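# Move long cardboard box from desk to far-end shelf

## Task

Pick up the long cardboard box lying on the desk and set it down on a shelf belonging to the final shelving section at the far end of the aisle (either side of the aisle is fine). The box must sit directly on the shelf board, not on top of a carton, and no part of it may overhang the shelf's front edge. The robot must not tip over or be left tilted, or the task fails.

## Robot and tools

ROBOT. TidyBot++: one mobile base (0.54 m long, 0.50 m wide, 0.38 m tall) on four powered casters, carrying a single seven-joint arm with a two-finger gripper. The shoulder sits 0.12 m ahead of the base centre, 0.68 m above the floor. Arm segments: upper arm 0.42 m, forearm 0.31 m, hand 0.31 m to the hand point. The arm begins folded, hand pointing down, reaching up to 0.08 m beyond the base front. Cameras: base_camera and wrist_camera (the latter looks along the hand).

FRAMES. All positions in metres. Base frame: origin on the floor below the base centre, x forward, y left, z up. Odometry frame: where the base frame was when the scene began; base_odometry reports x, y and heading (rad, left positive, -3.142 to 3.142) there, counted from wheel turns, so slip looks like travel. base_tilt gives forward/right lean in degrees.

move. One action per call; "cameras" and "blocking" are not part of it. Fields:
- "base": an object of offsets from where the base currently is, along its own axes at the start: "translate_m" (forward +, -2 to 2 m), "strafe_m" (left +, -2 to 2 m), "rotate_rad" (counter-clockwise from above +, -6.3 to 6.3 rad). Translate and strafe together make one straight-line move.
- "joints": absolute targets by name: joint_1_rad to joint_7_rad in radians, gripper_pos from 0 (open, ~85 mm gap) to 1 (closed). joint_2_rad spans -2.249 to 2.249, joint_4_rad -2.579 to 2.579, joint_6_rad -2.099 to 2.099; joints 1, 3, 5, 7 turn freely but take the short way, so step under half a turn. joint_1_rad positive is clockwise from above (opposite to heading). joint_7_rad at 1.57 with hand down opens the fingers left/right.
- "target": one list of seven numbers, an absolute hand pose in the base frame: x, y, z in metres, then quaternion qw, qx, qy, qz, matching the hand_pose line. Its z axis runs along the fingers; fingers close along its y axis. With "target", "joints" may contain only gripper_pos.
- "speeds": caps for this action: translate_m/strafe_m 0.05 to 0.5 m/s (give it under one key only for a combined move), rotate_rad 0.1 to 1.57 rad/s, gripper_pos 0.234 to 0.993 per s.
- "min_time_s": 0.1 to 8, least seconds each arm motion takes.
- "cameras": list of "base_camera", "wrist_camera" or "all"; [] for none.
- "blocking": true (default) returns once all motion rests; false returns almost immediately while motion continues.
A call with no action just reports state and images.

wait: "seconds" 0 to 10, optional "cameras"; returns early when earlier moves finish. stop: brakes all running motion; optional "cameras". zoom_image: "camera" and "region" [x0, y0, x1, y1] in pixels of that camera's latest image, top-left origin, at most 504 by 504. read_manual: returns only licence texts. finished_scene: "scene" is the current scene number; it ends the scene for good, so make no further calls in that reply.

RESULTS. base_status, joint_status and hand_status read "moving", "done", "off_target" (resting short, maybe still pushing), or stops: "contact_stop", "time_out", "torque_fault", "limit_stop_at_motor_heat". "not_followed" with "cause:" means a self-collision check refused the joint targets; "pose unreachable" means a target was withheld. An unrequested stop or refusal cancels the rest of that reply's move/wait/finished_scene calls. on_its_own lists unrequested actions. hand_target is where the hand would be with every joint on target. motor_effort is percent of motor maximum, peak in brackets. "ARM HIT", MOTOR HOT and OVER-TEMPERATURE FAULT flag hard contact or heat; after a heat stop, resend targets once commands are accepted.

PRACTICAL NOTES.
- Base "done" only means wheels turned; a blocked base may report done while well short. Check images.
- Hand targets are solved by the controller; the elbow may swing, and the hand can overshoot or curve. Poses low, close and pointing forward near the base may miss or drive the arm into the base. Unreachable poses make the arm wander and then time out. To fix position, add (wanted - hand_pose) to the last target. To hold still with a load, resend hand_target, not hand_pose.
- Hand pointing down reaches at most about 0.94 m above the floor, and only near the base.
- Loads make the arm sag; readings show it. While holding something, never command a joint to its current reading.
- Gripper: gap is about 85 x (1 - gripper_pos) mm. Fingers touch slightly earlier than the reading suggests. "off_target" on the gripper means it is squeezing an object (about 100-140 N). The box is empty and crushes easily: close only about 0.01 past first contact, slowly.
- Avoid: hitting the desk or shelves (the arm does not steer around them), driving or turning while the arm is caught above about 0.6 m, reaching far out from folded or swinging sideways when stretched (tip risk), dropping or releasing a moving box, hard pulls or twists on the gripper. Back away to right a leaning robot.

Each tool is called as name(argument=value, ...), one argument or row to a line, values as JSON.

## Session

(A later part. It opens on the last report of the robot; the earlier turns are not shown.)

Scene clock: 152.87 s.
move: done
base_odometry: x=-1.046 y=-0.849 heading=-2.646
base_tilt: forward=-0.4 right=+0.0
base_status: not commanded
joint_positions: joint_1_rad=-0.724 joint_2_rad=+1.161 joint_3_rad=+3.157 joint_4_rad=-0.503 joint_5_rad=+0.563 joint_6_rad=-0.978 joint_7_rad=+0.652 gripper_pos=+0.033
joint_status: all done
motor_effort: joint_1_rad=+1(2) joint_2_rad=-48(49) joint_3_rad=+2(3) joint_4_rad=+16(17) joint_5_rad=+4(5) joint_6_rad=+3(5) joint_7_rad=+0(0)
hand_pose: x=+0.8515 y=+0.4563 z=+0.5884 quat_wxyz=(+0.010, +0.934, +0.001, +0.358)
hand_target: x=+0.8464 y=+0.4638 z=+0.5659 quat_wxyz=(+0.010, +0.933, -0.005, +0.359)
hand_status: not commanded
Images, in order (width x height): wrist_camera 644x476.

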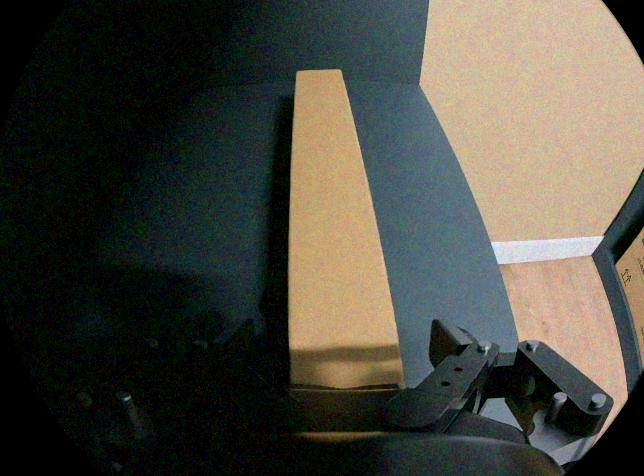

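move(
  joints={"joint_2_rad": 1.055},
  min_time_s=1.0,
  cameras=["wrist_camera"],
)

Scene clock: 158.93 s.
move: done
base_odometry: x=-1.046 y=-0.849 heading=-2.646
base_tilt: forward=-0.4 right=+0.0
base_status: not commanded
joint_positions: joint_1_rad=-0.724 joint_2_rad=+1.095 joint_3_rad=+3.157 joint_4_rad=-0.503 joint_5_rad=+0.563 joint_6_rad=-0.978 joint_7_rad=+0.652 gripper_pos=+0.033
joint_status: all done
motor_effort: joint_1_rad=+1(2) joint_2_rad=-48(50) joint_3_rad=+2(3) joint_4_rad=+16(17) joint_5_rad=+4(5) joint_6_rad=+5(5) joint_7_rad=+0(0)
hand_pose: x=+0.8548 y=+0.4592 z=+0.6446 quat_wxyz=(-0.010, +0.925, -0.007, +0.381)
hand_target: x=+0.8523 y=+0.4690 z=+0.6746 quat_wxyz=(-0.030, +0.915, -0.021, +0.402)
hand_status: not commanded
Images, in order (width x height): wrist_camera 644x476.

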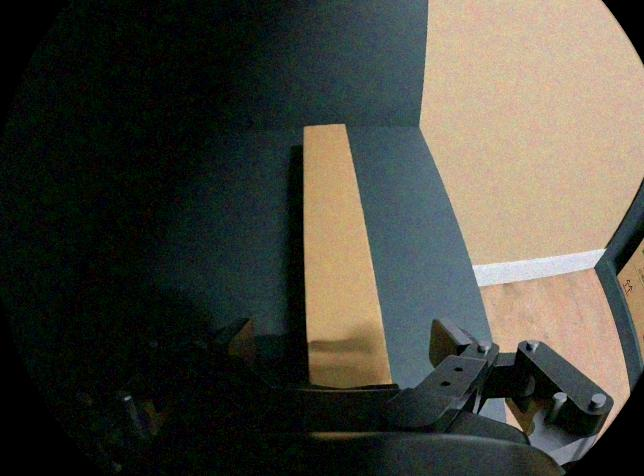

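finished_scene(
  scene=2,
)

The scene is finished: the task was done.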